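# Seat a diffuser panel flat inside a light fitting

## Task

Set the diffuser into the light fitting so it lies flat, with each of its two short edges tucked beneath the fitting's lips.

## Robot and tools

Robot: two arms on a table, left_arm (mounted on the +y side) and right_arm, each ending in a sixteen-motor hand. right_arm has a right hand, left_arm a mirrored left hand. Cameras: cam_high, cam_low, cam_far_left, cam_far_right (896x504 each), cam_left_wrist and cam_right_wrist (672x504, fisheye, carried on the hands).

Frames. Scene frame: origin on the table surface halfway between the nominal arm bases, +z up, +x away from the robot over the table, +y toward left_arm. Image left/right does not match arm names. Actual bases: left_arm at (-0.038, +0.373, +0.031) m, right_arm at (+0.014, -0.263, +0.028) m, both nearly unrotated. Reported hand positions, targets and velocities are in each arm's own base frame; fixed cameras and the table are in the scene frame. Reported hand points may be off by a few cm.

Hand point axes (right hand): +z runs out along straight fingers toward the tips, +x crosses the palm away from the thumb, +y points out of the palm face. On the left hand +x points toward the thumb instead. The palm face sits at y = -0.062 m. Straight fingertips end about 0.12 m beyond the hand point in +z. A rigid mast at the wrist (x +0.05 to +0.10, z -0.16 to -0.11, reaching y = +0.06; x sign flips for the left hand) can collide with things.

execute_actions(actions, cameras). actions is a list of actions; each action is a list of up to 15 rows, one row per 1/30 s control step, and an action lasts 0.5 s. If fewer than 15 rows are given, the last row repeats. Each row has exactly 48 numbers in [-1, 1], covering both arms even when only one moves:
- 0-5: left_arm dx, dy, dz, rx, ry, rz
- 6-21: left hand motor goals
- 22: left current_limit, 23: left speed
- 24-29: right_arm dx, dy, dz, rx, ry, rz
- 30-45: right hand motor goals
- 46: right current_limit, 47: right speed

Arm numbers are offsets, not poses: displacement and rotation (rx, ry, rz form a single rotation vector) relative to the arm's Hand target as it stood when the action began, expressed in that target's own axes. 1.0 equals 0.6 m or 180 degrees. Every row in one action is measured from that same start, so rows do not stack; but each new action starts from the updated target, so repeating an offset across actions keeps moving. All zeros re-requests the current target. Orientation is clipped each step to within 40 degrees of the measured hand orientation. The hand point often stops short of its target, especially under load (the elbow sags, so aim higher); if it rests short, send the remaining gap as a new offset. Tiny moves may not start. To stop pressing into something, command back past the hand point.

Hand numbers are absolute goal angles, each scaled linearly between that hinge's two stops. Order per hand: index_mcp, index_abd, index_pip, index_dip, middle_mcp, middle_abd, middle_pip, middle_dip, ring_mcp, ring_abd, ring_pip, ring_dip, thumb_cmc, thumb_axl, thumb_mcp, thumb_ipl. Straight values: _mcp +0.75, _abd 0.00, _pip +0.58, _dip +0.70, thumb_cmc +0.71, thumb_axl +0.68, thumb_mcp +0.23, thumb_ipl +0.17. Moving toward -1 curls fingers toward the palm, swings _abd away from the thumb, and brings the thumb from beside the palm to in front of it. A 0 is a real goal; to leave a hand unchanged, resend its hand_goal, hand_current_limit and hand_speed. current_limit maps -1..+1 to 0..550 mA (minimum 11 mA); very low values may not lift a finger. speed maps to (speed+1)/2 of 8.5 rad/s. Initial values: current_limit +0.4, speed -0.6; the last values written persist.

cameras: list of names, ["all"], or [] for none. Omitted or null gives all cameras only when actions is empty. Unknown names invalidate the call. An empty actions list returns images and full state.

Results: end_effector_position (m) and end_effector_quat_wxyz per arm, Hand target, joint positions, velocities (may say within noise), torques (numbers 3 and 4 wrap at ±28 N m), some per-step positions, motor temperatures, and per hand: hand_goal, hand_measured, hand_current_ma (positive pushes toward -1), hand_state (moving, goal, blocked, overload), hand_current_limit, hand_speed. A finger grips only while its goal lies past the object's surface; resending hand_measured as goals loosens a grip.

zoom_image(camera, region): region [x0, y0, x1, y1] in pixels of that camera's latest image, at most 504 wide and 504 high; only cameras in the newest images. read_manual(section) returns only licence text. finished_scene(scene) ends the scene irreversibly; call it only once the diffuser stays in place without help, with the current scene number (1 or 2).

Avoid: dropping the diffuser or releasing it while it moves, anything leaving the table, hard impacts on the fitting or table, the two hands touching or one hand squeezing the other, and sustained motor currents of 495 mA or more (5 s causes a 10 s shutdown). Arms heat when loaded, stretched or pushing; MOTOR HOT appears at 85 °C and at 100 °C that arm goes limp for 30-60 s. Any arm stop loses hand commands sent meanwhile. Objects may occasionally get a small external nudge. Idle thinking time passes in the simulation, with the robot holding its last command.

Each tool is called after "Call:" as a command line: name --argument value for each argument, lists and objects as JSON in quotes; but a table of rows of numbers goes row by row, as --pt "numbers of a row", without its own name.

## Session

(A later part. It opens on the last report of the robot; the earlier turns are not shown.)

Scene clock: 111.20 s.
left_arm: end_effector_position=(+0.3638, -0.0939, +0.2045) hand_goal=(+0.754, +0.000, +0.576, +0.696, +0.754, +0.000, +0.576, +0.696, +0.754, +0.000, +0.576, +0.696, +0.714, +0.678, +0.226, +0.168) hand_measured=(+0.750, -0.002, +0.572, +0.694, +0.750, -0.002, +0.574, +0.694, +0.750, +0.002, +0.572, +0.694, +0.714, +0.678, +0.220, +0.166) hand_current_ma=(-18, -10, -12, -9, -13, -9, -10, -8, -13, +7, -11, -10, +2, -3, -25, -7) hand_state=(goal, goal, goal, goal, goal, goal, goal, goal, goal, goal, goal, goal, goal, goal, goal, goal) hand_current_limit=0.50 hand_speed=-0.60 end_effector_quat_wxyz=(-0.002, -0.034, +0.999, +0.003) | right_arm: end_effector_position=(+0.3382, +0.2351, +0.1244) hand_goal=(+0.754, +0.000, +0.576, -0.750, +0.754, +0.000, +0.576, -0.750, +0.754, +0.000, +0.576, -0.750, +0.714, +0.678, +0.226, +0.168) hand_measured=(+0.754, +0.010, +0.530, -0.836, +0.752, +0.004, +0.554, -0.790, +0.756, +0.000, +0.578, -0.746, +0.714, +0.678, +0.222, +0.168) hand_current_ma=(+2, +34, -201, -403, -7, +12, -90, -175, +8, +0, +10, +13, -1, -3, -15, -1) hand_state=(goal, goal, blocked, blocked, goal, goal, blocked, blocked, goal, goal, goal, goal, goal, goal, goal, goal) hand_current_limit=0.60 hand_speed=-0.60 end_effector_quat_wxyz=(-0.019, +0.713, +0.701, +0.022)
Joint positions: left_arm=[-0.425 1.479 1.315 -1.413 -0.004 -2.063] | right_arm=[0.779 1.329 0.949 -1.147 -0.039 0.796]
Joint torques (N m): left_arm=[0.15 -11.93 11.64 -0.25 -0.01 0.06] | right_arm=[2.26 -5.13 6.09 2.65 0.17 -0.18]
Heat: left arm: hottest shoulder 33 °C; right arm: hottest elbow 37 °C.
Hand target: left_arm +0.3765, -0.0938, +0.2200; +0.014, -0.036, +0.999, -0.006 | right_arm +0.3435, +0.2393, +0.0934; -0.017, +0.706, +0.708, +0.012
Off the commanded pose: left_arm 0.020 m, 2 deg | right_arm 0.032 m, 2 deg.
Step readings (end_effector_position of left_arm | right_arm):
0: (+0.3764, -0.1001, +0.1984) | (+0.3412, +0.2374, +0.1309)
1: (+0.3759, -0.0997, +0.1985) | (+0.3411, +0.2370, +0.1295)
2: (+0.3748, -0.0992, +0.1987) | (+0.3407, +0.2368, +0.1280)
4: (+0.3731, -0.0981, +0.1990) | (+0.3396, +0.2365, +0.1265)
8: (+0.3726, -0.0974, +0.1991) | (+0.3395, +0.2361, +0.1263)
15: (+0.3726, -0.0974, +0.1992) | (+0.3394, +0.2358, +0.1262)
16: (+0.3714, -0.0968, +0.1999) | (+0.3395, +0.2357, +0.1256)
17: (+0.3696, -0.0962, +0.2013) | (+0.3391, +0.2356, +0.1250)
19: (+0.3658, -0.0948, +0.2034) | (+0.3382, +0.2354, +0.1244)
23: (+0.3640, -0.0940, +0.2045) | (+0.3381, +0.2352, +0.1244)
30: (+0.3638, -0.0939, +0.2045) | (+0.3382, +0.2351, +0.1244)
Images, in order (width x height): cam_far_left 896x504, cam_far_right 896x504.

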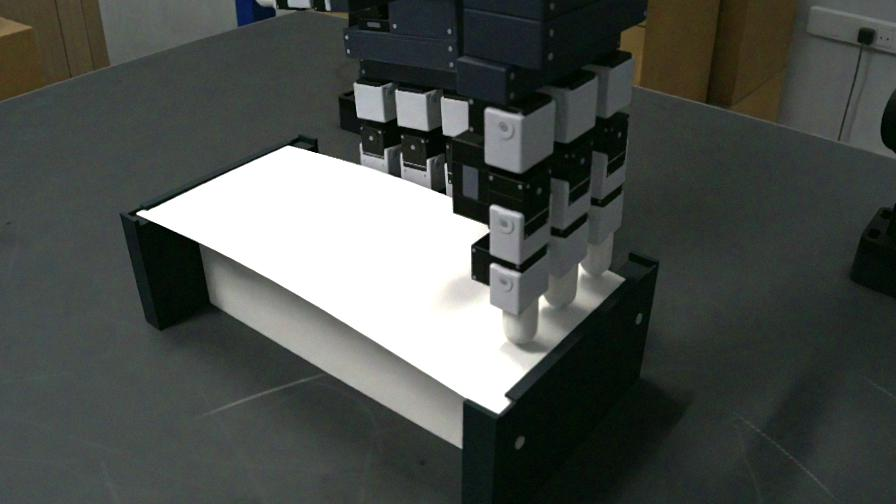

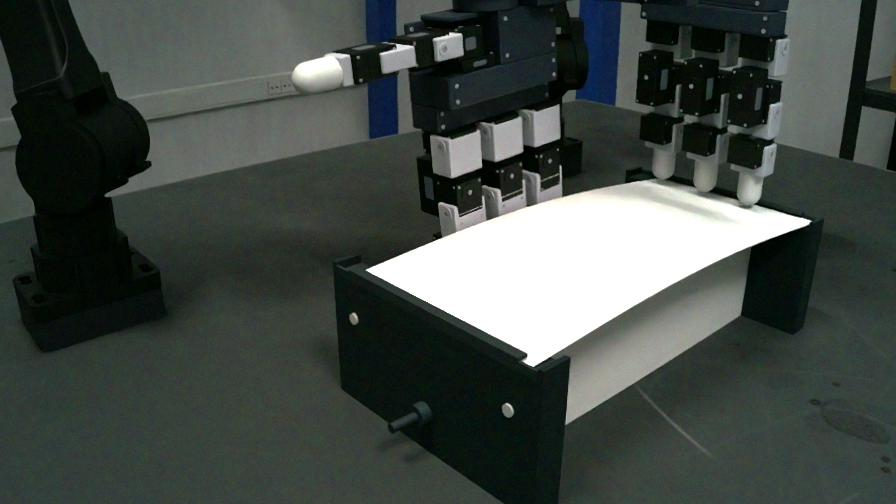

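Call:
execute_actions --actions '[[[0,0,0,0,0,0,0.754,0,0.576,0.696,0.754,0,0.576,0.696,0.754,0,0.576,0.696,0.714,0.678,0.226,0.168,0.5,-0.6,0,-0.01,-0.058,0,0,0,0.754,0,0.576,-0.75,0.754,0,0.576,-0.75,0.754,0,0.576,-0.75,0.714,0.678,0.226,0.168,0.6,-0.6]],[[0,0,0,0,0,0,0.754,0,0.576,0.696,0.754,0,0.576,0.696,0.754,0,0.576,0.696,0.714,0.678,0.226,0.168,0.5,-0.6,0,-0.03,0,0,0,0,0.754,0,0.576,-0.75,0.754,0,0.576,-0.75,0.754,0,0.576,-0.75,0.714,0.678,0.226,0.168,0.6,-0.6]]]' --cameras '["cam_far_left","cam_far_right","cam_right_wrist"]'

Scene clock: 112.93 s.
left_arm: end_effector_position=(+0.3638, -0.0939, +0.2045) hand_goal=(+0.754, +0.000, +0.576, +0.696, +0.754, +0.000, +0.576, +0.696, +0.754, +0.000, +0.576, +0.696, +0.714, +0.678, +0.226, +0.168) hand_measured=(+0.750, -0.002, +0.572, +0.694, +0.750, -0.002, +0.574, +0.694, +0.750, +0.002, +0.572, +0.694, +0.714, +0.678, +0.220, +0.166) hand_current_ma=(-18, -10, -12, -9, -13, -9, -10, -8, -13, +7, -11, -10, +2, -3, -25, -7) hand_state=(goal, goal, goal, goal, goal, goal, goal, goal, goal, goal, goal, goal, goal, goal, goal, goal) hand_current_limit=0.50 hand_speed=-0.60 end_effector_quat_wxyz=(-0.002, -0.034, +0.999, +0.003) | right_arm: end_effector_position=(+0.3239, +0.2396, +0.1249) hand_goal=(+0.754, +0.000, +0.576, -0.750, +0.754, +0.000, +0.576, -0.750, +0.754, +0.000, +0.576, -0.750, +0.714, +0.678, +0.226, +0.168) hand_measured=(+0.750, -0.002, +0.574, -0.752, +0.752, +0.002, +0.574, -0.752, +0.754, +0.000, +0.578, -0.746, +0.714, +0.678, +0.222, +0.168) hand_current_ma=(-13, -8, -9, -9, -11, +5, -9, -10, +2, +0, +9, +13, -1, -3, -15, -1) hand_state=(goal, goal, goal, goal, goal, goal, goal, goal, goal, goal, goal, goal, goal, goal, goal, goal) hand_current_limit=0.60 hand_speed=-0.60 end_effector_quat_wxyz=(-0.017, +0.702, +0.711, +0.012)
Joint positions: left_arm=[-0.425 1.479 1.315 -1.413 -0.004 -2.063] | right_arm=[0.816 1.316 0.94 -1.169 -0.033 0.803]
Joint torques (N m): left_arm=[0.15 -11.93 11.63 -0.27 -0.01 0.06] | right_arm=[2.9 -10.93 8.29 -0.08 -0.03 0.15]
Heat: left arm: hottest shoulder 33 °C; right arm: hottest elbow 37 °C.
Hand target: left_arm +0.3765, -0.0938, +0.2200; +0.014, -0.036, +0.999, -0.006 | right_arm +0.3197, +0.2378, +0.1283; -0.017, +0.706, +0.708, +0.012
Off the commanded pose: left_arm 0.020 m, 2 deg | right_arm 0.006 m, 1 deg.
Step readings (end_effector_position of left_arm | right_arm):
0: (+0.3638, -0.0939, +0.2045) | (+0.3381, +0.2351, +0.1244)
1: (+0.3638, -0.0939, +0.2045) | (+0.3374, +0.2346, +0.1252)
2: (+0.3638, -0.0939, +0.2045) | (+0.3368, +0.2344, +0.1258)
4: (+0.3638, -0.0939, +0.2045) | (+0.3360, +0.2343, +0.1257)
8: (+0.3638, -0.0939, +0.2045) | (+0.3358, +0.2344, +0.1256)
15: (+0.3638, -0.0939, +0.2045) | (+0.3358, +0.2344, +0.1256)
16: (+0.3638, -0.0939, +0.2045) | (+0.3352, +0.2352, +0.1262)
17: (+0.3638, -0.0939, +0.2045) | (+0.3340, +0.2364, +0.1274)
19: (+0.3638, -0.0939, +0.2045) | (+0.3301, +0.2386, +0.1279)
23: (+0.3638, -0.0939, +0.2045) | (+0.3243, +0.2399, +0.1252)
30: (+0.3638, -0.0939, +0.2045) | (+0.3239, +0.2396, +0.1249)
Images, in order (width x height): cam_far_left 896x504, cam_far_right 896x504, cam_right_wrist 672x504.

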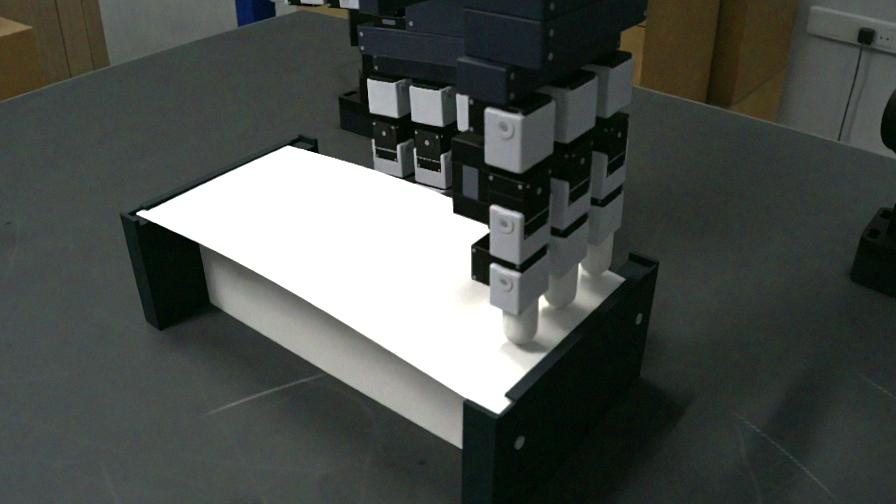

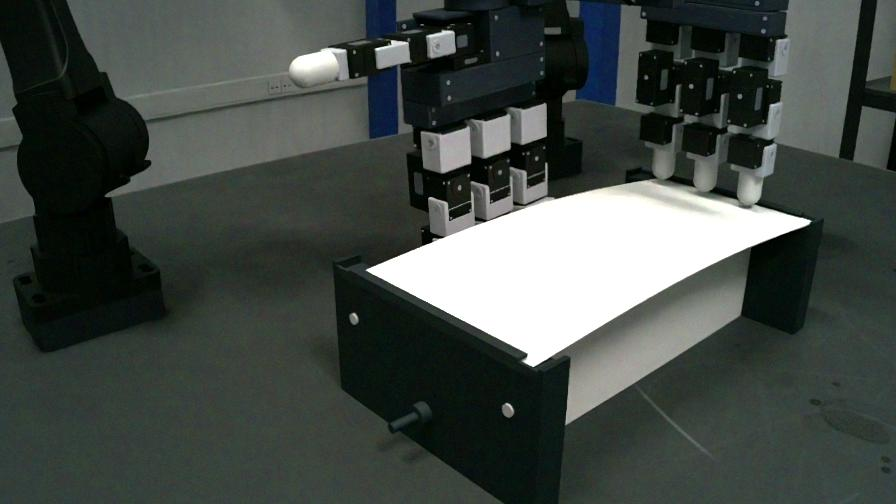

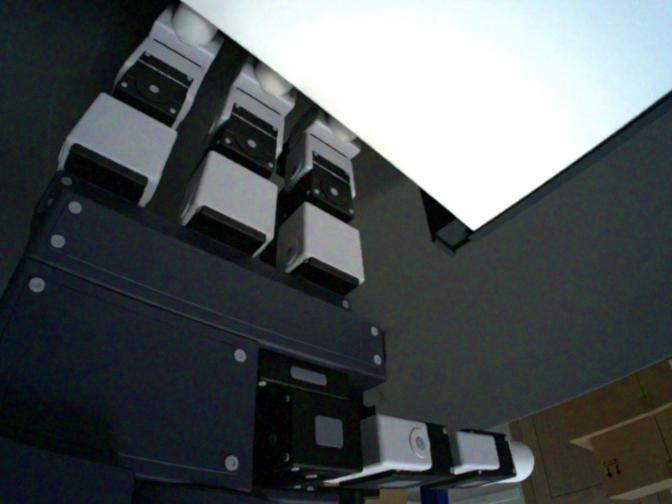

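Call:
execute_actions --actions '[[[0,0,0,0,0,0,0.754,0,0.576,0.696,0.754,0,0.576,0.696,0.754,0,0.576,0.696,0.714,0.678,0.226,0.168,0.5,-0.6,0,-0.005,0.035,0,0,0,0.754,0,0.576,-0.75,0.754,0,0.576,-0.75,0.754,0,0.576,-0.75,0.714,0.678,0.226,0.168,0.6,-0.6]]]' --cameras '["cam_far_left","cam_far_right","cam_right_wrist"]'

Call:
zoom_image --camera "cam_far_right" --region '[330, 150, 830, 400]'

Call:
zoom_image --camera "cam_far_left" --region '[460, 200, 700, 420]'

Call:
zoom_image --camera "cam_far_left" --region '[225, 125, 325, 200]'

Scene clock: 113.97 s.
left_arm: end_effector_position=(+0.3638, -0.0939, +0.2045) hand_goal=(+0.754, +0.000, +0.576, +0.696, +0.754, +0.000, +0.576, +0.696, +0.754, +0.000, +0.576, +0.696, +0.714, +0.678, +0.226, +0.168) hand_measured=(+0.750, -0.002, +0.572, +0.694, +0.750, -0.002, +0.574, +0.694, +0.750, +0.002, +0.572, +0.694, +0.714, +0.678, +0.220, +0.166) hand_current_ma=(-18, -10, -12, -9, -13, -9, -10, -8, -13, +7, -11, -10, +2, -3, -25, -7) hand_state=(goal, goal, goal, goal, goal, goal, goal, goal, goal, goal, goal, goal, goal, goal, goal, goal) hand_current_limit=0.50 hand_speed=-0.60 end_effector_quat_wxyz=(-0.002, -0.034, +0.999, +0.003) | right_arm: end_effector_position=(+0.3166, +0.2337, +0.1082) hand_goal=(+0.754, +0.000, +0.576, -0.750, +0.754, +0.000, +0.576, -0.750, +0.754, +0.000, +0.576, -0.750, +0.714, +0.678, +0.226, +0.168) hand_measured=(+0.752, -0.002, +0.574, -0.752, +0.752, +0.002, +0.574, -0.752, +0.754, +0.000, +0.578, -0.746, +0.714, +0.678, +0.222, +0.168) hand_current_ma=(-11, -7, -8, -9, -10, +5, -9, -10, +2, +0, +9, +13, -1, -3, -15, -1) hand_state=(goal, goal, goal, goal, goal, goal, goal, goal, goal, goal, goal, goal, goal, goal, goal, goal) hand_current_limit=0.60 hand_speed=-0.60 end_effector_quat_wxyz=(-0.017, +0.704, +0.710, +0.009)
Joint positions: left_arm=[-0.425 1.479 1.315 -1.413 -0.004 -2.063] | right_arm=[0.82 1.316 0.893 -1.13 -0.033 0.812]
Joint torques (N m): left_arm=[0.15 -11.93 11.63 -0.25 -0.01 0.06] | right_arm=[3.31 -8.94 8.49 0.7 -0.02 0.16]
Heat: left arm: hottest shoulder 33 °C; right arm: hottest elbow 37 °C.
Hand target: left_arm +0.3765, -0.0938, +0.2200; +0.014, -0.036, +0.999, -0.006 | right_arm +0.3166, +0.2387, +0.1073; -0.017, +0.706, +0.708, +0.012
Off the commanded pose: left_arm 0.020 m, 2 deg | right_arm 0.005 m, 1 deg.
Step readings (end_effector_position of left_arm | right_arm):
0: (+0.3638, -0.0939, +0.2045) | (+0.3239, +0.2395, +0.1249)
1: (+0.3638, -0.0939, +0.2045) | (+0.3237, +0.2396, +0.1235)
2: (+0.3638, -0.0939, +0.2045) | (+0.3237, +0.2403, +0.1215)
4: (+0.3638, -0.0939, +0.2045) | (+0.3206, +0.2377, +0.1147)
8: (+0.3638, -0.0939, +0.2045) | (+0.3160, +0.2331, +0.1081)
15: (+0.3638, -0.0939, +0.2045) | (+0.3166, +0.2337, +0.1082)
Images, in order (width x height): cam_far_left 896x504, cam_far_right 896x504, cam_right_wrist 672x504.

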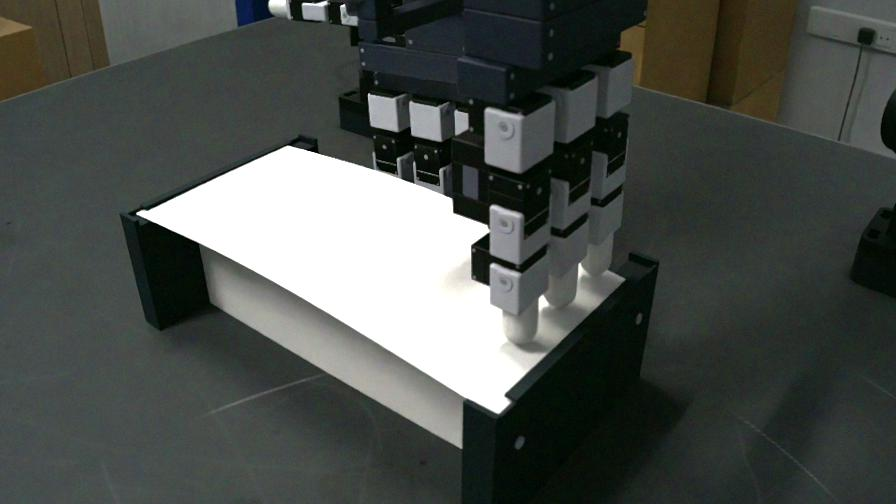

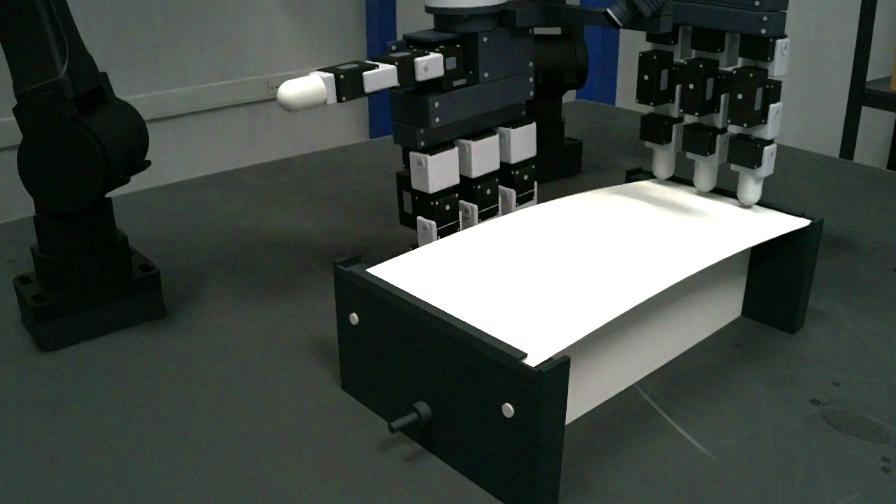

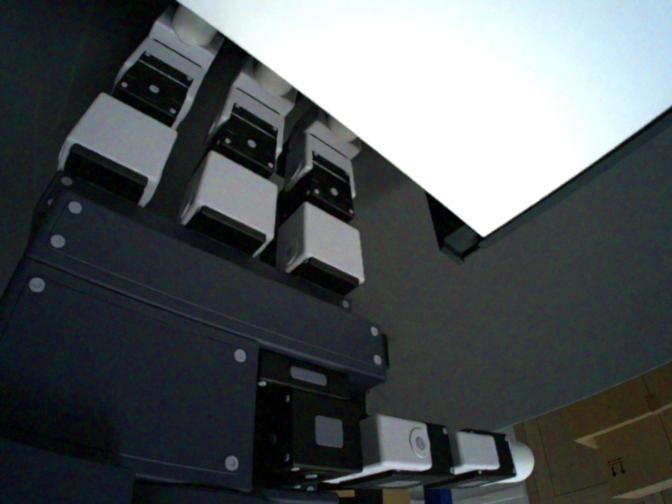

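Scaled by 1.008 from the camera's 896x504 image, which has a finer 1280x720 frame.

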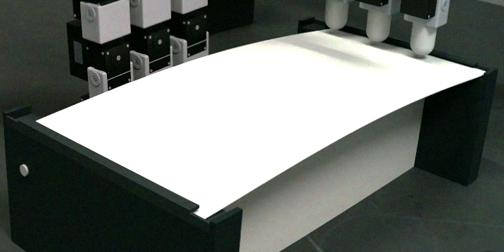

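Scaled by 2.100 from the camera's 896x504 image, which has a finer 1280x720 frame.

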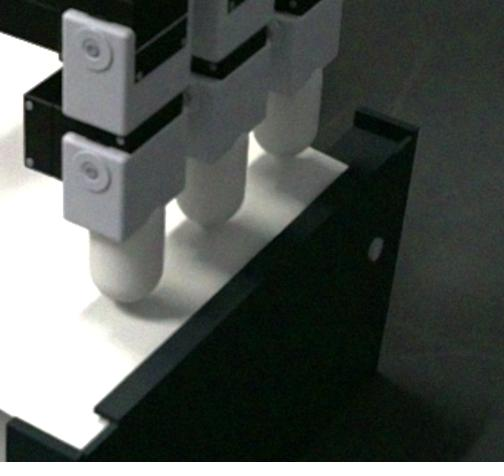

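Scaled by 5.040 from the camera's 896x504 image, which has a finer 1280x720 frame.

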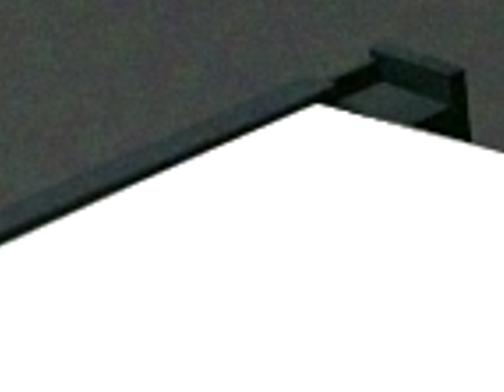

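Call:
execute_actions --actions '[[[0,0,-0.03,0,0,0,0.754,0,0.576,0.696,0.754,0,0.576,0.696,0.754,0,0.576,0.696,0.714,0.678,0.226,0.168,0.5,-0.6,0,-0.03,0.02,0,0,0,0.754,0,0.576,-0.75,0.754,0,0.576,-0.75,0.754,0,0.576,-0.75,0.714,0.678,0.226,0.168,0.6,-0.6]]]' --cameras '["cam_far_left","cam_far_right","cam_right_wrist"]'

Call:
zoom_image --camera "cam_far_right" --region '[330, 150, 830, 400]'

Call:
zoom_image --camera "cam_far_right" --region '[740, 180, 830, 240]'

Call:
zoom_image --camera "cam_far_left" --region '[460, 200, 700, 420]'

Scene clock: 115.13 s.
left_arm: end_effector_position=(+0.3658, -0.0948, +0.2245) hand_goal=(+0.754, +0.000, +0.576, +0.696, +0.754, +0.000, +0.576, +0.696, +0.754, +0.000, +0.576, +0.696, +0.714, +0.678, +0.226, +0.168) hand_measured=(+0.750, -0.002, +0.572, +0.694, +0.750, -0.002, +0.574, +0.694, +0.750, +0.002, +0.572, +0.694, +0.714, +0.678, +0.220, +0.166) hand_current_ma=(-17, -8, -11, -9, -13, -8, -10, -8, -13, +7, -11, -10, +2, -3, -25, -7) hand_state=(goal, goal, goal, goal, goal, goal, goal, goal, goal, goal, goal, goal, goal, goal, goal, goal) hand_current_limit=0.50 hand_speed=-0.60 end_effector_quat_wxyz=(+0.001, -0.034, +0.999, +0.002) | right_arm: end_effector_position=(+0.2964, +0.2361, +0.0912) hand_goal=(+0.754, +0.000, +0.576, -0.750, +0.754, +0.000, +0.576, -0.750, +0.754, +0.000, +0.576, -0.750, +0.714, +0.678, +0.226, +0.168) hand_measured=(+0.752, -0.002, +0.574, -0.752, +0.752, +0.002, +0.574, -0.752, +0.754, +0.000, +0.578, -0.746, +0.714, +0.678, +0.222, +0.168) hand_current_ma=(-9, -7, -8, -9, -8, +5, -8, -10, -2, +0, +7, +13, -1, -3, -15, -1) hand_state=(goal, goal, goal, goal, goal, goal, goal, goal, goal, goal, goal, goal, goal, goal, goal, goal) hand_current_limit=0.60 hand_speed=-0.60 end_effector_quat_wxyz=(-0.017, +0.702, +0.712, +0.001)
Joint positions: left_arm=[-0.425 1.474 1.363 -1.459 -0.004 -2.063] | right_arm=[0.868 1.313 0.843 -1.096 -0.033 0.853]
Joint torques (N m): left_arm=[0.15 -11.93 11.21 -0.24 0 0.06] | right_arm=[2.61 -9.76 8.35 0.65 0.03 0.14]
Heat: left arm: hottest shoulder 33 °C; right arm: hottest elbow 37 °C.
Hand target: left_arm +0.3759, -0.0936, +0.2379; +0.014, -0.036, +0.999, -0.006 | right_arm +0.2985, +0.2391, +0.0954; -0.017, +0.706, +0.708, +0.012
Off the commanded pose: left_arm 0.017 m, 2 deg | right_arm 0.006 m, 1 deg.
Step readings (end_effector_position of left_arm | right_arm):
0: (+0.3638, -0.0939, +0.2045) | (+0.3166, +0.2336, +0.1082)
1: (+0.3634, -0.0937, +0.2058) | (+0.3157, +0.2337, +0.1069)
2: (+0.3620, -0.0931, +0.2085) | (+0.3143, +0.2350, +0.1050)
4: (+0.3621, -0.0931, +0.2148) | (+0.3067, +0.2363, +0.0986)
8: (+0.3657, -0.0948, +0.2235) | (+0.2961, +0.2360, +0.0911)
15: (+0.3659, -0.0948, +0.2245) | (+0.2965, +0.2362, +0.0912)
Images, in order (width x height): cam_far_left 896x504, cam_far_right 896x504, cam_right_wrist 672x504.

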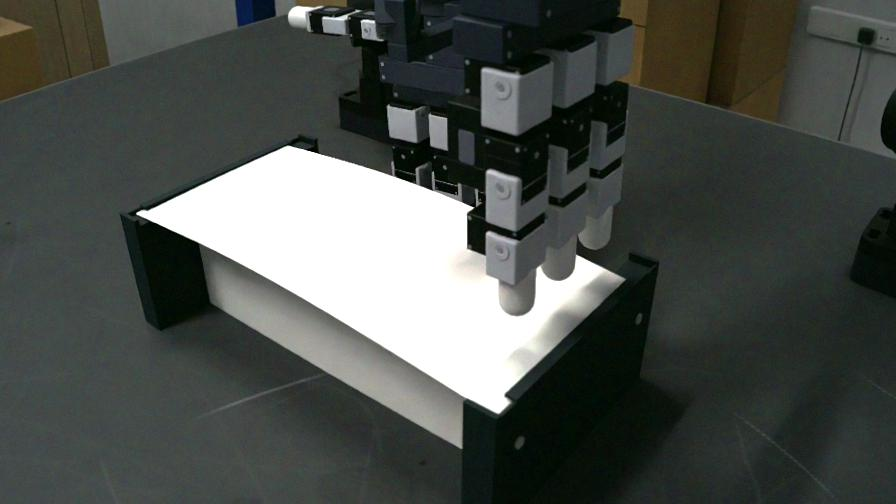

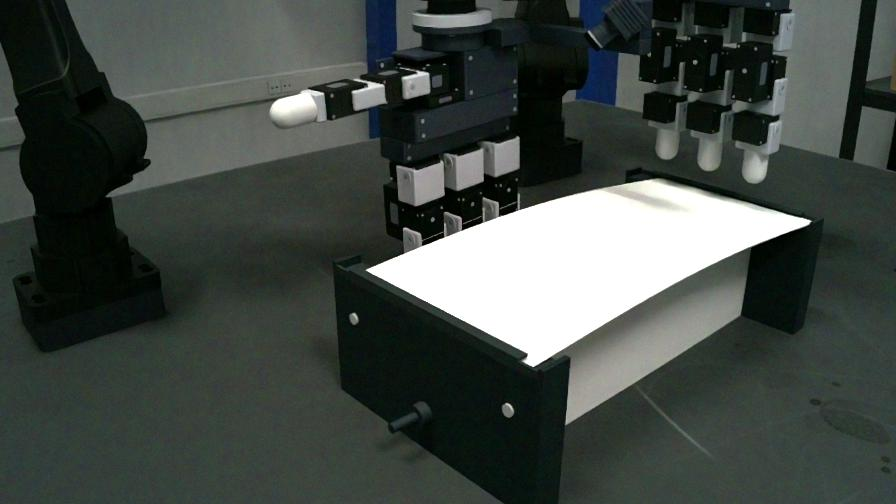

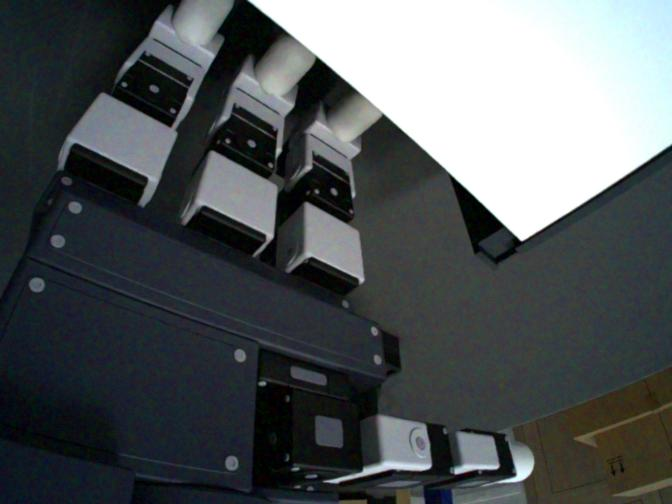

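Scaled by 1.008 from the camera's 896x504 image, which has a finer 1280x720 frame.

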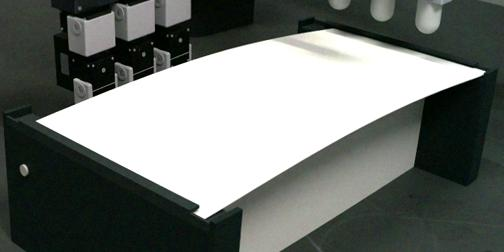

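Scaled by 5.600 from the camera's 896x504 image, which has a finer 1280x720 frame.

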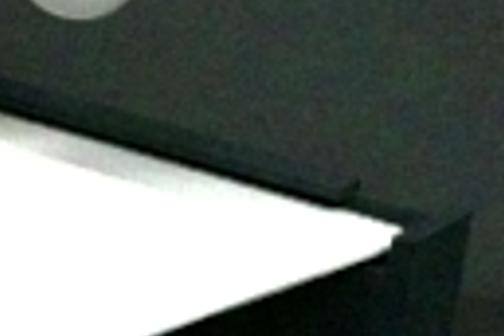

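Scaled by 2.100 from the camera's 896x504 image, which has a finer 1280x720 frame.

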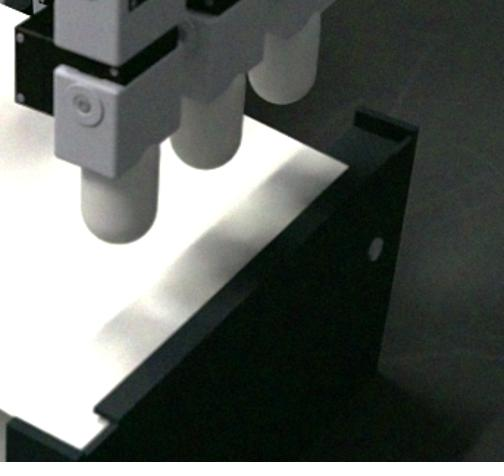

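Call:
execute_actions --actions '[[[0,0.08,-0.04,0,0,0,0.754,0,0.576,0.696,0.754,0,0.576,0.696,0.754,0,0.576,0.696,0.714,0.678,0.226,0.168,0.5,-0.6,0,-0.09,0,0,0,0,0.754,0,0.576,-0.75,0.754,0,0.576,-0.75,0.754,0,0.576,-0.75,0.714,0.678,0.226,0.168,0.6,-0.6]],[[0,0.1,0,0,0,0,0.754,0,0.576,0.696,0.754,0,0.576,0.696,0.754,0,0.576,0.696,0.714,0.678,0.226,0.168,0.5,-0.6,0,0,-0.15,0,0,0,0.754,0,0.576,-0.75,0.754,0,0.576,-0.75,0.754,0,0.576,-0.75,0.714,0.678,0.226,0.168,0.6,-0.6]],[[0,0,0,0,0,0,0.754,0,0.576,0.696,0.754,0,0.576,0.696,0.754,0,0.576,0.696,0.714,0.678,0.226,0.168,0.5,-0.6,0,0,-0.15,0,0,0,0.754,0,0.576,0.1,0.754,0,0.576,0.1,0.754,0,0.576,0.1,0.714,0.678,0.226,0.168,0.6,-0.6]],[[0,0,0,0,0,0,0.754,0,0.576,0.696,0.754,0,0.576,0.696,0.754,0,0.576,0.696,0.714,0.678,0.226,0.168,0.5,-0.6,0,0,-0.02,0,0,0,0.754,0,0.576,0.696,0.754,0,0.576,0.696,0.754,0,0.576,0.696,0.714,0.678,0.226,0.168,0.6,-0.6]]]' --cameras '["all"]'

Call:
zoom_image --camera "cam_far_right" --region '[330, 150, 830, 400]'

Call:
zoom_image --camera "cam_far_left" --region '[100, 120, 600, 420]'

Scene clock: 118.97 s.
left_arm: end_effector_position=(+0.3668, +0.0174, +0.2583) hand_goal=(+0.754, +0.000, +0.576, +0.696, +0.754, +0.000, +0.576, +0.696, +0.754, +0.000, +0.576, +0.696, +0.714, +0.678, +0.226, +0.168) hand_measured=(+0.754, -0.002, +0.574, +0.694, +0.754, -0.002, +0.574, +0.694, +0.752, +0.002, +0.574, +0.694, +0.716, +0.678, +0.220, +0.166) hand_current_ma=(-3, -7, -6, -9, -3, -7, -6, -8, -4, +6, -6, -10, +4, -3, -26, -7) hand_state=(goal, goal, goal, goal, goal, goal, goal, goal, goal, goal, goal, goal, goal, goal, goal, goal) hand_current_limit=0.50 hand_speed=-0.60 end_effector_quat_wxyz=(+0.015, -0.046, +0.999, -0.006) | right_arm: end_effector_position=(+0.2379, +0.2250, +0.2685) hand_goal=(+0.754, +0.000, +0.576, +0.696, +0.754, +0.000, +0.576, +0.696, +0.754, +0.000, +0.576, +0.696, +0.714, +0.678, +0.226, +0.168) hand_measured=(+0.752, -0.002, +0.574, +0.694, +0.752, +0.000, +0.574, +0.692, +0.752, +0.000, +0.576, +0.694, +0.712, +0.678, +0.220, +0.168) hand_current_ma=(-5, -3, -6, -11, -5, +0, -6, -11, -6, -2, +2, -11, -4, -3, -30, -4) hand_state=(goal, goal, goal, goal, goal, goal, goal, goal, goal, goal, goal, goal, goal, goal, goal, goal) hand_current_limit=0.60 hand_speed=-0.60 end_effector_quat_wxyz=(-0.012, +0.701, +0.713, -0.004)
Joint positions: left_arm=[-0.159 1.37 1.35 -1.52 0.005 -1.822] | right_arm=[1.002 1.095 1.147 -1.625 -0.026 0.985]
Joint torques (N m): left_arm=[-1.38 -10.46 8.68 -0.03 -0.06 0.08] | right_arm=[1.44 -5.83 12.93 -0.17 -0.09 0.05]
Heat: left arm: hottest elbow 34 °C; right arm: hottest elbow 37 °C.
Hand target: left_arm +0.3675, +0.0145, +0.2605; +0.014, -0.036, +0.999, -0.006 | right_arm +0.2457, +0.2311, +0.2876; -0.017, +0.706, +0.708, +0.012
Off the commanded pose: left_arm 0.004 m, 1 deg | right_arm 0.021 m, 2 deg.
Step readings (end_effector_position of left_arm | right_arm):
0: (+0.3658, -0.0948, +0.2245) | (+0.2964, +0.2360, +0.0912)
1: (+0.3655, -0.0918, +0.2258) | (+0.2928, +0.2356, +0.0900)
2: (+0.3644, -0.0876, +0.2274) | (+0.2861, +0.2349, +0.0893)
4: (+0.3625, -0.0715, +0.2345) | (+0.2646, +0.2368, +0.0876)
8: (+0.3613, -0.0434, +0.2484) | (+0.2421, +0.2428, +0.0904)
15: (+0.3614, -0.0406, +0.2512) | (+0.2422, +0.2403, +0.0916)
16: (+0.3621, -0.0379, +0.2513) | (+0.2409, +0.2372, +0.0947)
17: (+0.3625, -0.0333, +0.2509) | (+0.2370, +0.2294, +0.1030)
19: (+0.3633, -0.0151, +0.2523) | (+0.2340, +0.2223, +0.1249)
23: (+0.3647, +0.0152, +0.2579) | (+0.2387, +0.2292, +0.1698)
30: (+0.3663, +0.0172, +0.2583) | (+0.2406, +0.2324, +0.1802)
31: (+0.3664, +0.0172, +0.2583) | (+0.2391, +0.2294, +0.1836)
32: (+0.3665, +0.0173, +0.2583) | (+0.2356, +0.2228, +0.1931)
34: (+0.3666, +0.0173, +0.2583) | (+0.2349, +0.2201, +0.2183)
38: (+0.3668, +0.0174, +0.2583) | (+0.2420, +0.2312, +0.2626)
45: (+0.3668, +0.0174, +0.2583) | (+0.2416, +0.2309, +0.2681)
46: (+0.3668, +0.0174, +0.2583) | (+0.2411, +0.2301, +0.2681)
47: (+0.3668, +0.0174, +0.2583) | (+0.2401, +0.2286, +0.2684)
49: (+0.3668, +0.0174, +0.2583) | (+0.2387, +0.2263, +0.2687)
53: (+0.3668, +0.0174, +0.2583) | (+0.2379, +0.2251, +0.2685)
60: (+0.3668, +0.0174, +0.2583) | (+0.2379, +0.2250, +0.2685)

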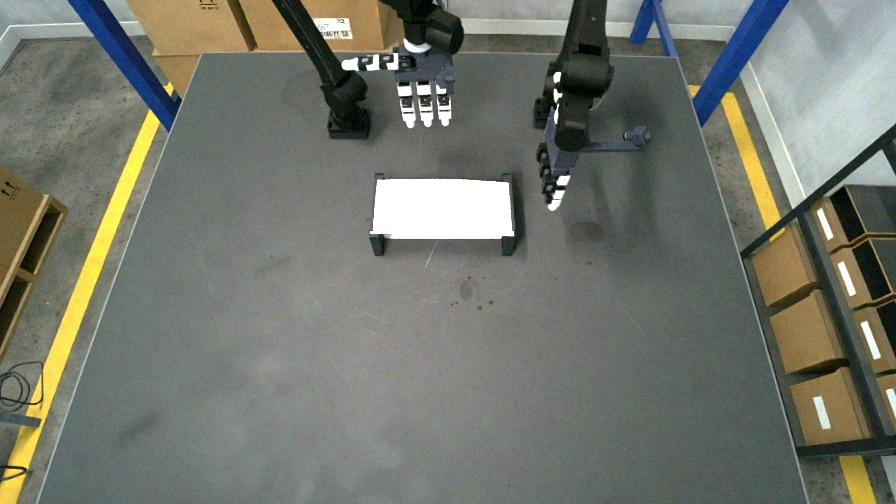

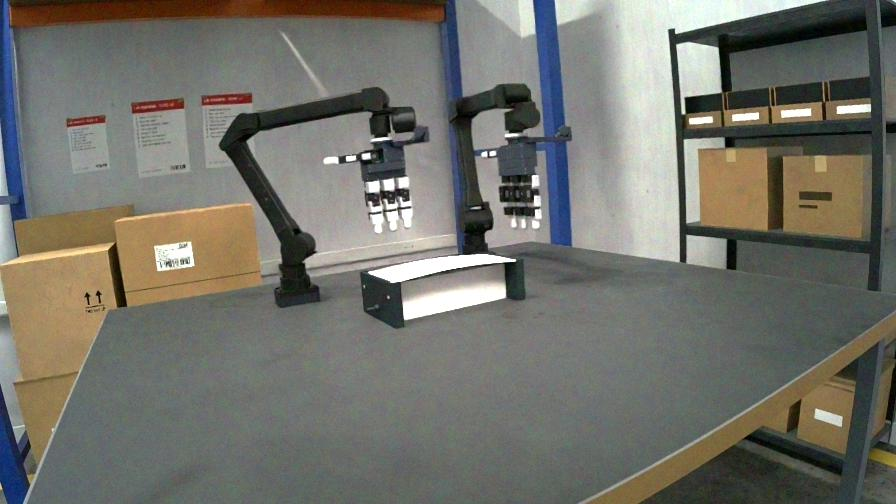

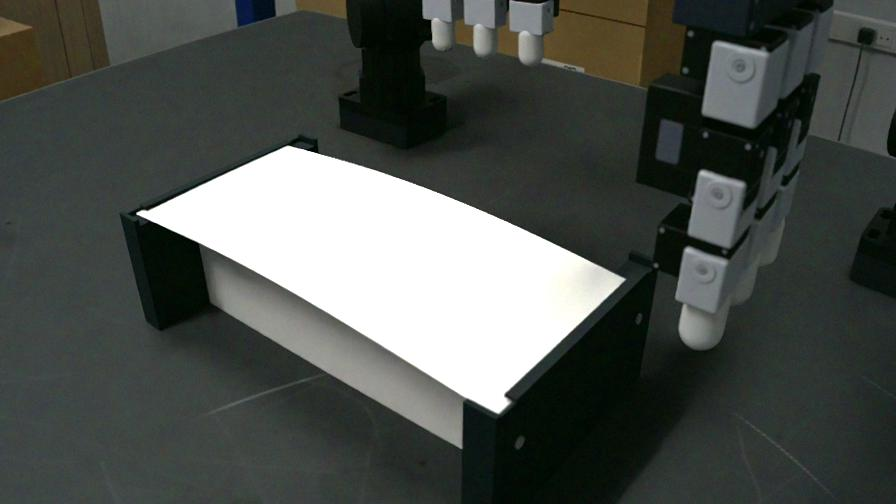

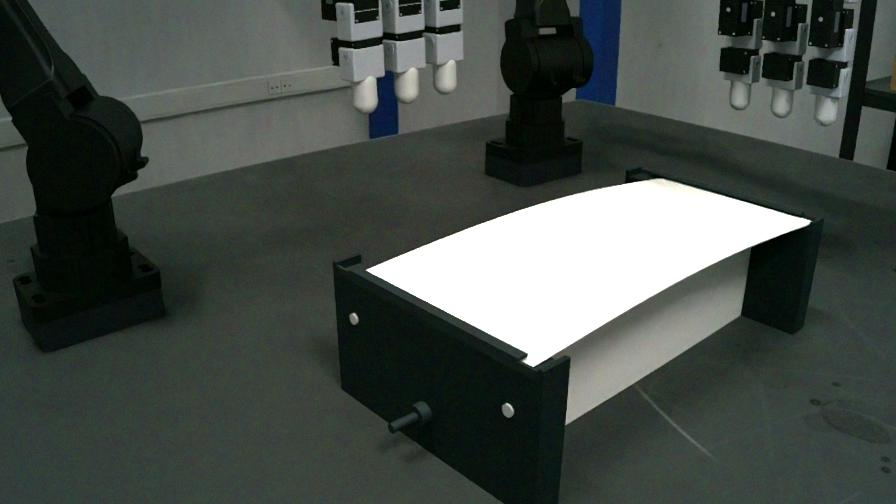

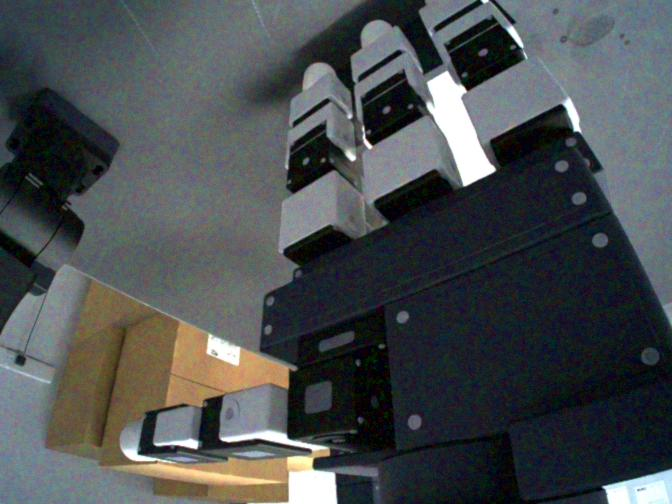

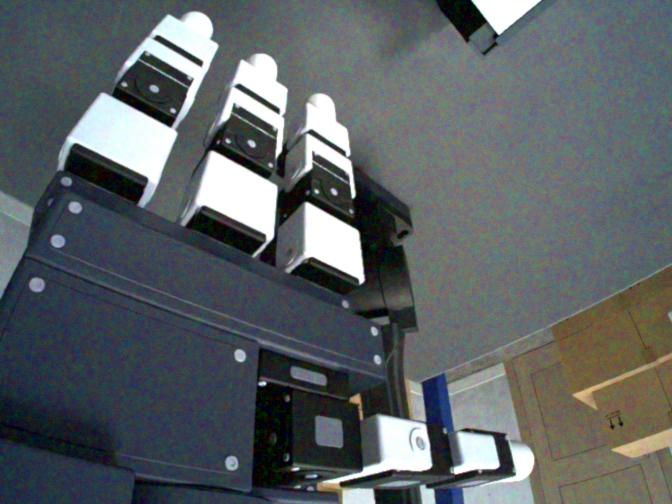

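Scaled by 1.008 from the camera's 896x504 image, which has a finer 1280x720 frame.

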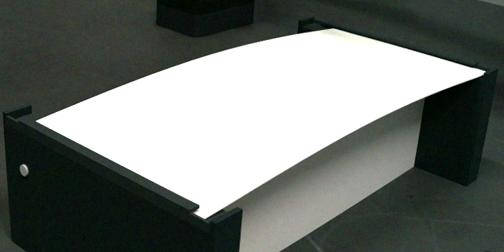

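Scaled by 1.008 from the camera's 896x504 image, which has a finer 1280x720 frame.

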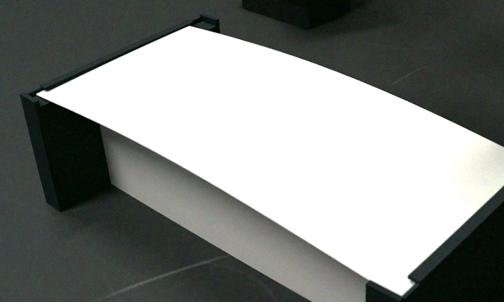

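Call:
zoom_image --camera "cam_far_right" --region '[740, 180, 830, 240]'

Call:
zoom_image --camera "cam_far_right" --region '[620, 155, 720, 205]'

Call:
zoom_image --camera "cam_far_left" --region '[590, 230, 680, 300]'

Call:
zoom_image --camera "cam_far_left" --region '[460, 370, 550, 430]'

Call:
zoom_image --camera "cam_high" --region '[360, 165, 530, 260]'

Scaled by 5.600 from the camera's 896x504 image, which has a finer 1280x720 frame.

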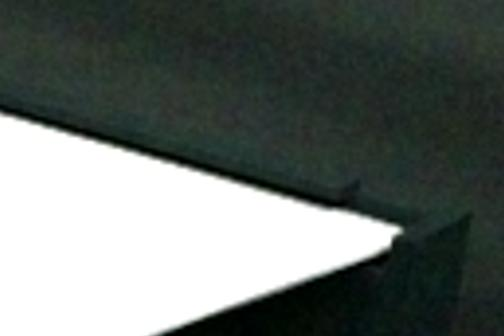

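Scaled by 5.040 from the camera's 896x504 image, which has a finer 1280x720 frame.

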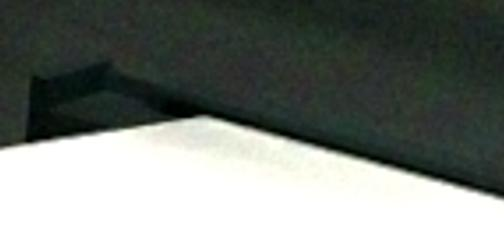

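Scaled by 5.600 from the camera's 896x504 image, which has a finer 1280x720 frame.

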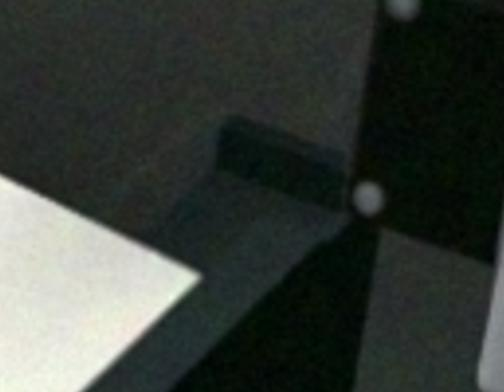

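Scaled by 5.600 from the camera's 896x504 image, which has a finer 1280x720 frame.

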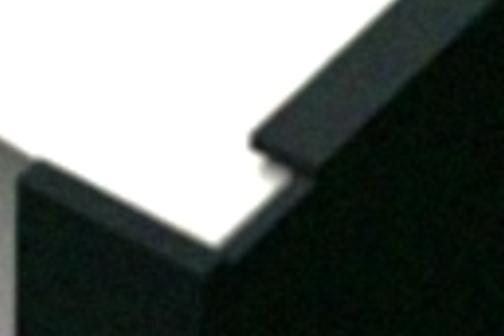

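Scaled by 2.965 from the camera's 896x504 image, which has a finer 1280x720 frame.

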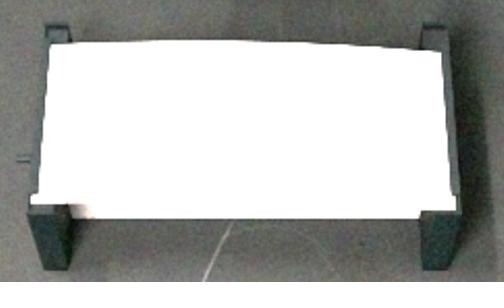

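Call:
execute_actions --actions '[[[-0.02,-0.19,0.04,0,0,0,0.754,0,0.576,0.696,0.754,0,0.576,0.696,0.754,0,0.576,0.696,0.714,0.678,0.226,0.168,0.5,-0.6,0,0,0,0,0,0,0.754,0,0.576,0.696,0.754,0,0.576,0.696,0.754,0,0.576,0.696,0.714,0.678,0.226,0.168,0.6,-0.6]],[[0,0,0.07,0,0,0,0.754,0,0.576,0.696,0.754,0,0.576,0.696,0.754,0,0.576,0.696,0.714,0.678,0.226,0.168,0.5,-0.6,0,0,0,0,0,0,0.754,0,0.576,0.696,0.754,0,0.576,0.696,0.754,0,0.576,0.696,0.714,0.678,0.226,0.168,0.6,-0.6]]]' --cameras '["cam_far_left","cam_far_right"]'

Call:
zoom_image --camera "cam_far_right" --region '[330, 150, 830, 400]'

Scene clock: 122.33 s.
left_arm: end_effector_position=(+0.3863, -0.1009, +0.2002) hand_goal=(+0.754, +0.000, +0.576, +0.696, +0.754, +0.000, +0.576, +0.696, +0.754, +0.000, +0.576, +0.696, +0.714, +0.678, +0.226, +0.168) hand_measured=(+0.754, -0.002, +0.574, +0.694, +0.754, -0.002, +0.574, +0.694, +0.754, +0.002, +0.574, +0.694, +0.714, +0.678, +0.222, +0.166) hand_current_ma=(-1, -3, -6, -8, +0, -5, -6, -8, +0, +6, -6, -10, +2, -3, -24, -7) hand_state=(goal, goal, goal, goal, goal, goal, goal, goal, goal, goal, goal, goal, goal, goal, goal, goal) hand_current_limit=0.50 hand_speed=-0.60 end_effector_quat_wxyz=(+0.013, -0.026, +1.000, -0.006) | right_arm: end_effector_position=(+0.2379, +0.2250, +0.2685) hand_goal=(+0.754, +0.000, +0.576, +0.696, +0.754, +0.000, +0.576, +0.696, +0.754, +0.000, +0.576, +0.696, +0.714, +0.678, +0.226, +0.168) hand_measured=(+0.752, -0.002, +0.574, +0.694, +0.752, +0.000, +0.574, +0.692, +0.752, +0.000, +0.576, +0.694, +0.712, +0.678, +0.220, +0.168) hand_current_ma=(-5, -3, -6, -11, -5, +0, -6, -11, -6, -2, +2, -11, -4, -3, -30, -4) hand_state=(goal, goal, goal, goal, goal, goal, goal, goal, goal, goal, goal, goal, goal, goal, goal, goal) hand_current_limit=0.60 hand_speed=-0.60 end_effector_quat_wxyz=(-0.012, +0.701, +0.713, -0.004)
Joint positions: left_arm=[-0.419 1.517 1.351 -1.377 0 -2.043] | right_arm=[1.002 1.095 1.147 -1.625 -0.026 0.985]
Joint torques (N m): left_arm=[-0.21 -11.87 8.1 0.69 -0.12 -0.16] | right_arm=[1.44 -5.71 12.94 -0.18 -0.09 0.04]
Heat: left arm: hottest elbow 34 °C; right arm: hottest elbow 38 °C.
Hand target: left_arm +0.3895, -0.0991, +0.1962; +0.014, -0.036, +0.999, -0.006 | right_arm +0.2457, +0.2311, +0.2876; -0.017, +0.706, +0.708, +0.012
Off the commanded pose: left_arm 0.005 m, 1 deg | right_arm 0.021 m, 2 deg.
Step readings (end_effector_position of left_arm | right_arm):
0: (+0.3668, +0.0174, +0.2583) | (+0.2379, +0.2250, +0.2685)
1: (+0.3667, +0.0119, +0.2570) | (+0.2379, +0.2250, +0.2685)
2: (+0.3677, +0.0028, +0.2563) | (+0.2379, +0.2250, +0.2685)
4: (+0.3723, -0.0358, +0.2490) | (+0.2379, +0.2250, +0.2685)
8: (+0.3752, -0.1028, +0.2273) | (+0.2379, +0.2250, +0.2685)
15: (+0.3769, -0.0998, +0.2185) | (+0.2379, +0.2250, +0.2685)
16: (+0.3777, -0.0986, +0.2171) | (+0.2379, +0.2250, +0.2685)
17: (+0.3817, -0.0991, +0.2141) | (+0.2379, +0.2250, +0.2685)
19: (+0.3860, -0.1005, +0.2075) | (+0.2379, +0.2250, +0.2685)
23: (+0.3861, -0.1007, +0.2005) | (+0.2379, +0.2250, +0.2685)
30: (+0.3863, -0.1009, +0.2002) | (+0.2379, +0.2250, +0.2685)
Images, in order (width x height): cam_far_left 896x504, cam_far_right 896x504.

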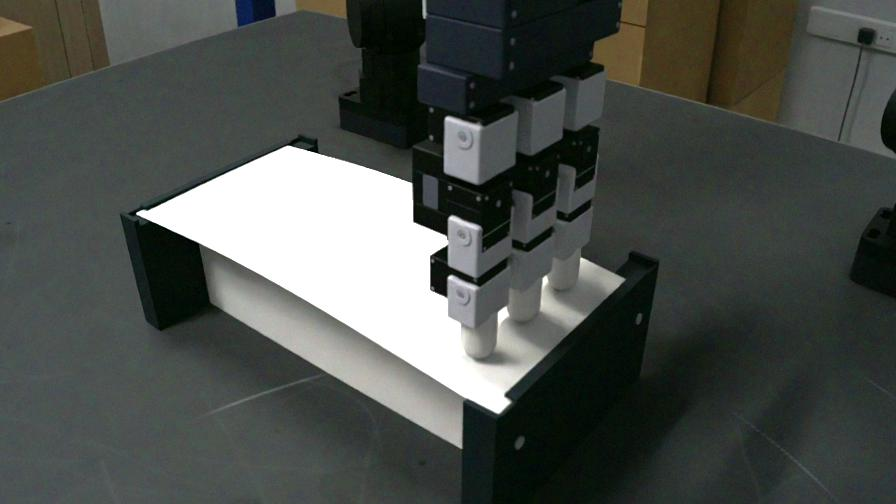

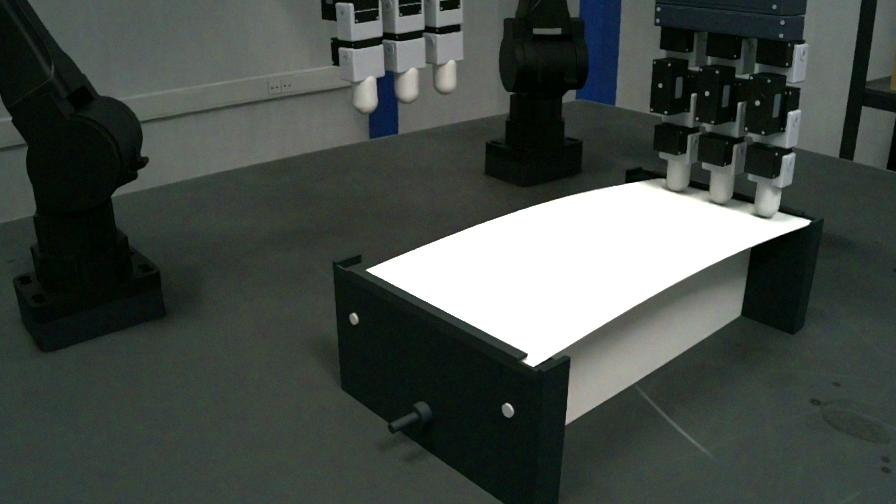

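Scaled by 1.008 from the camera's 896x504 image, which has a finer 1280x720 frame.

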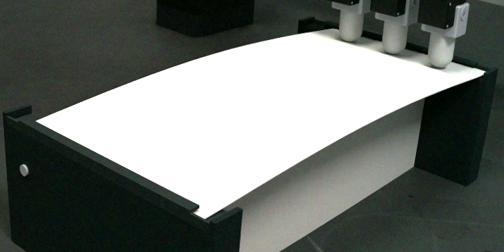

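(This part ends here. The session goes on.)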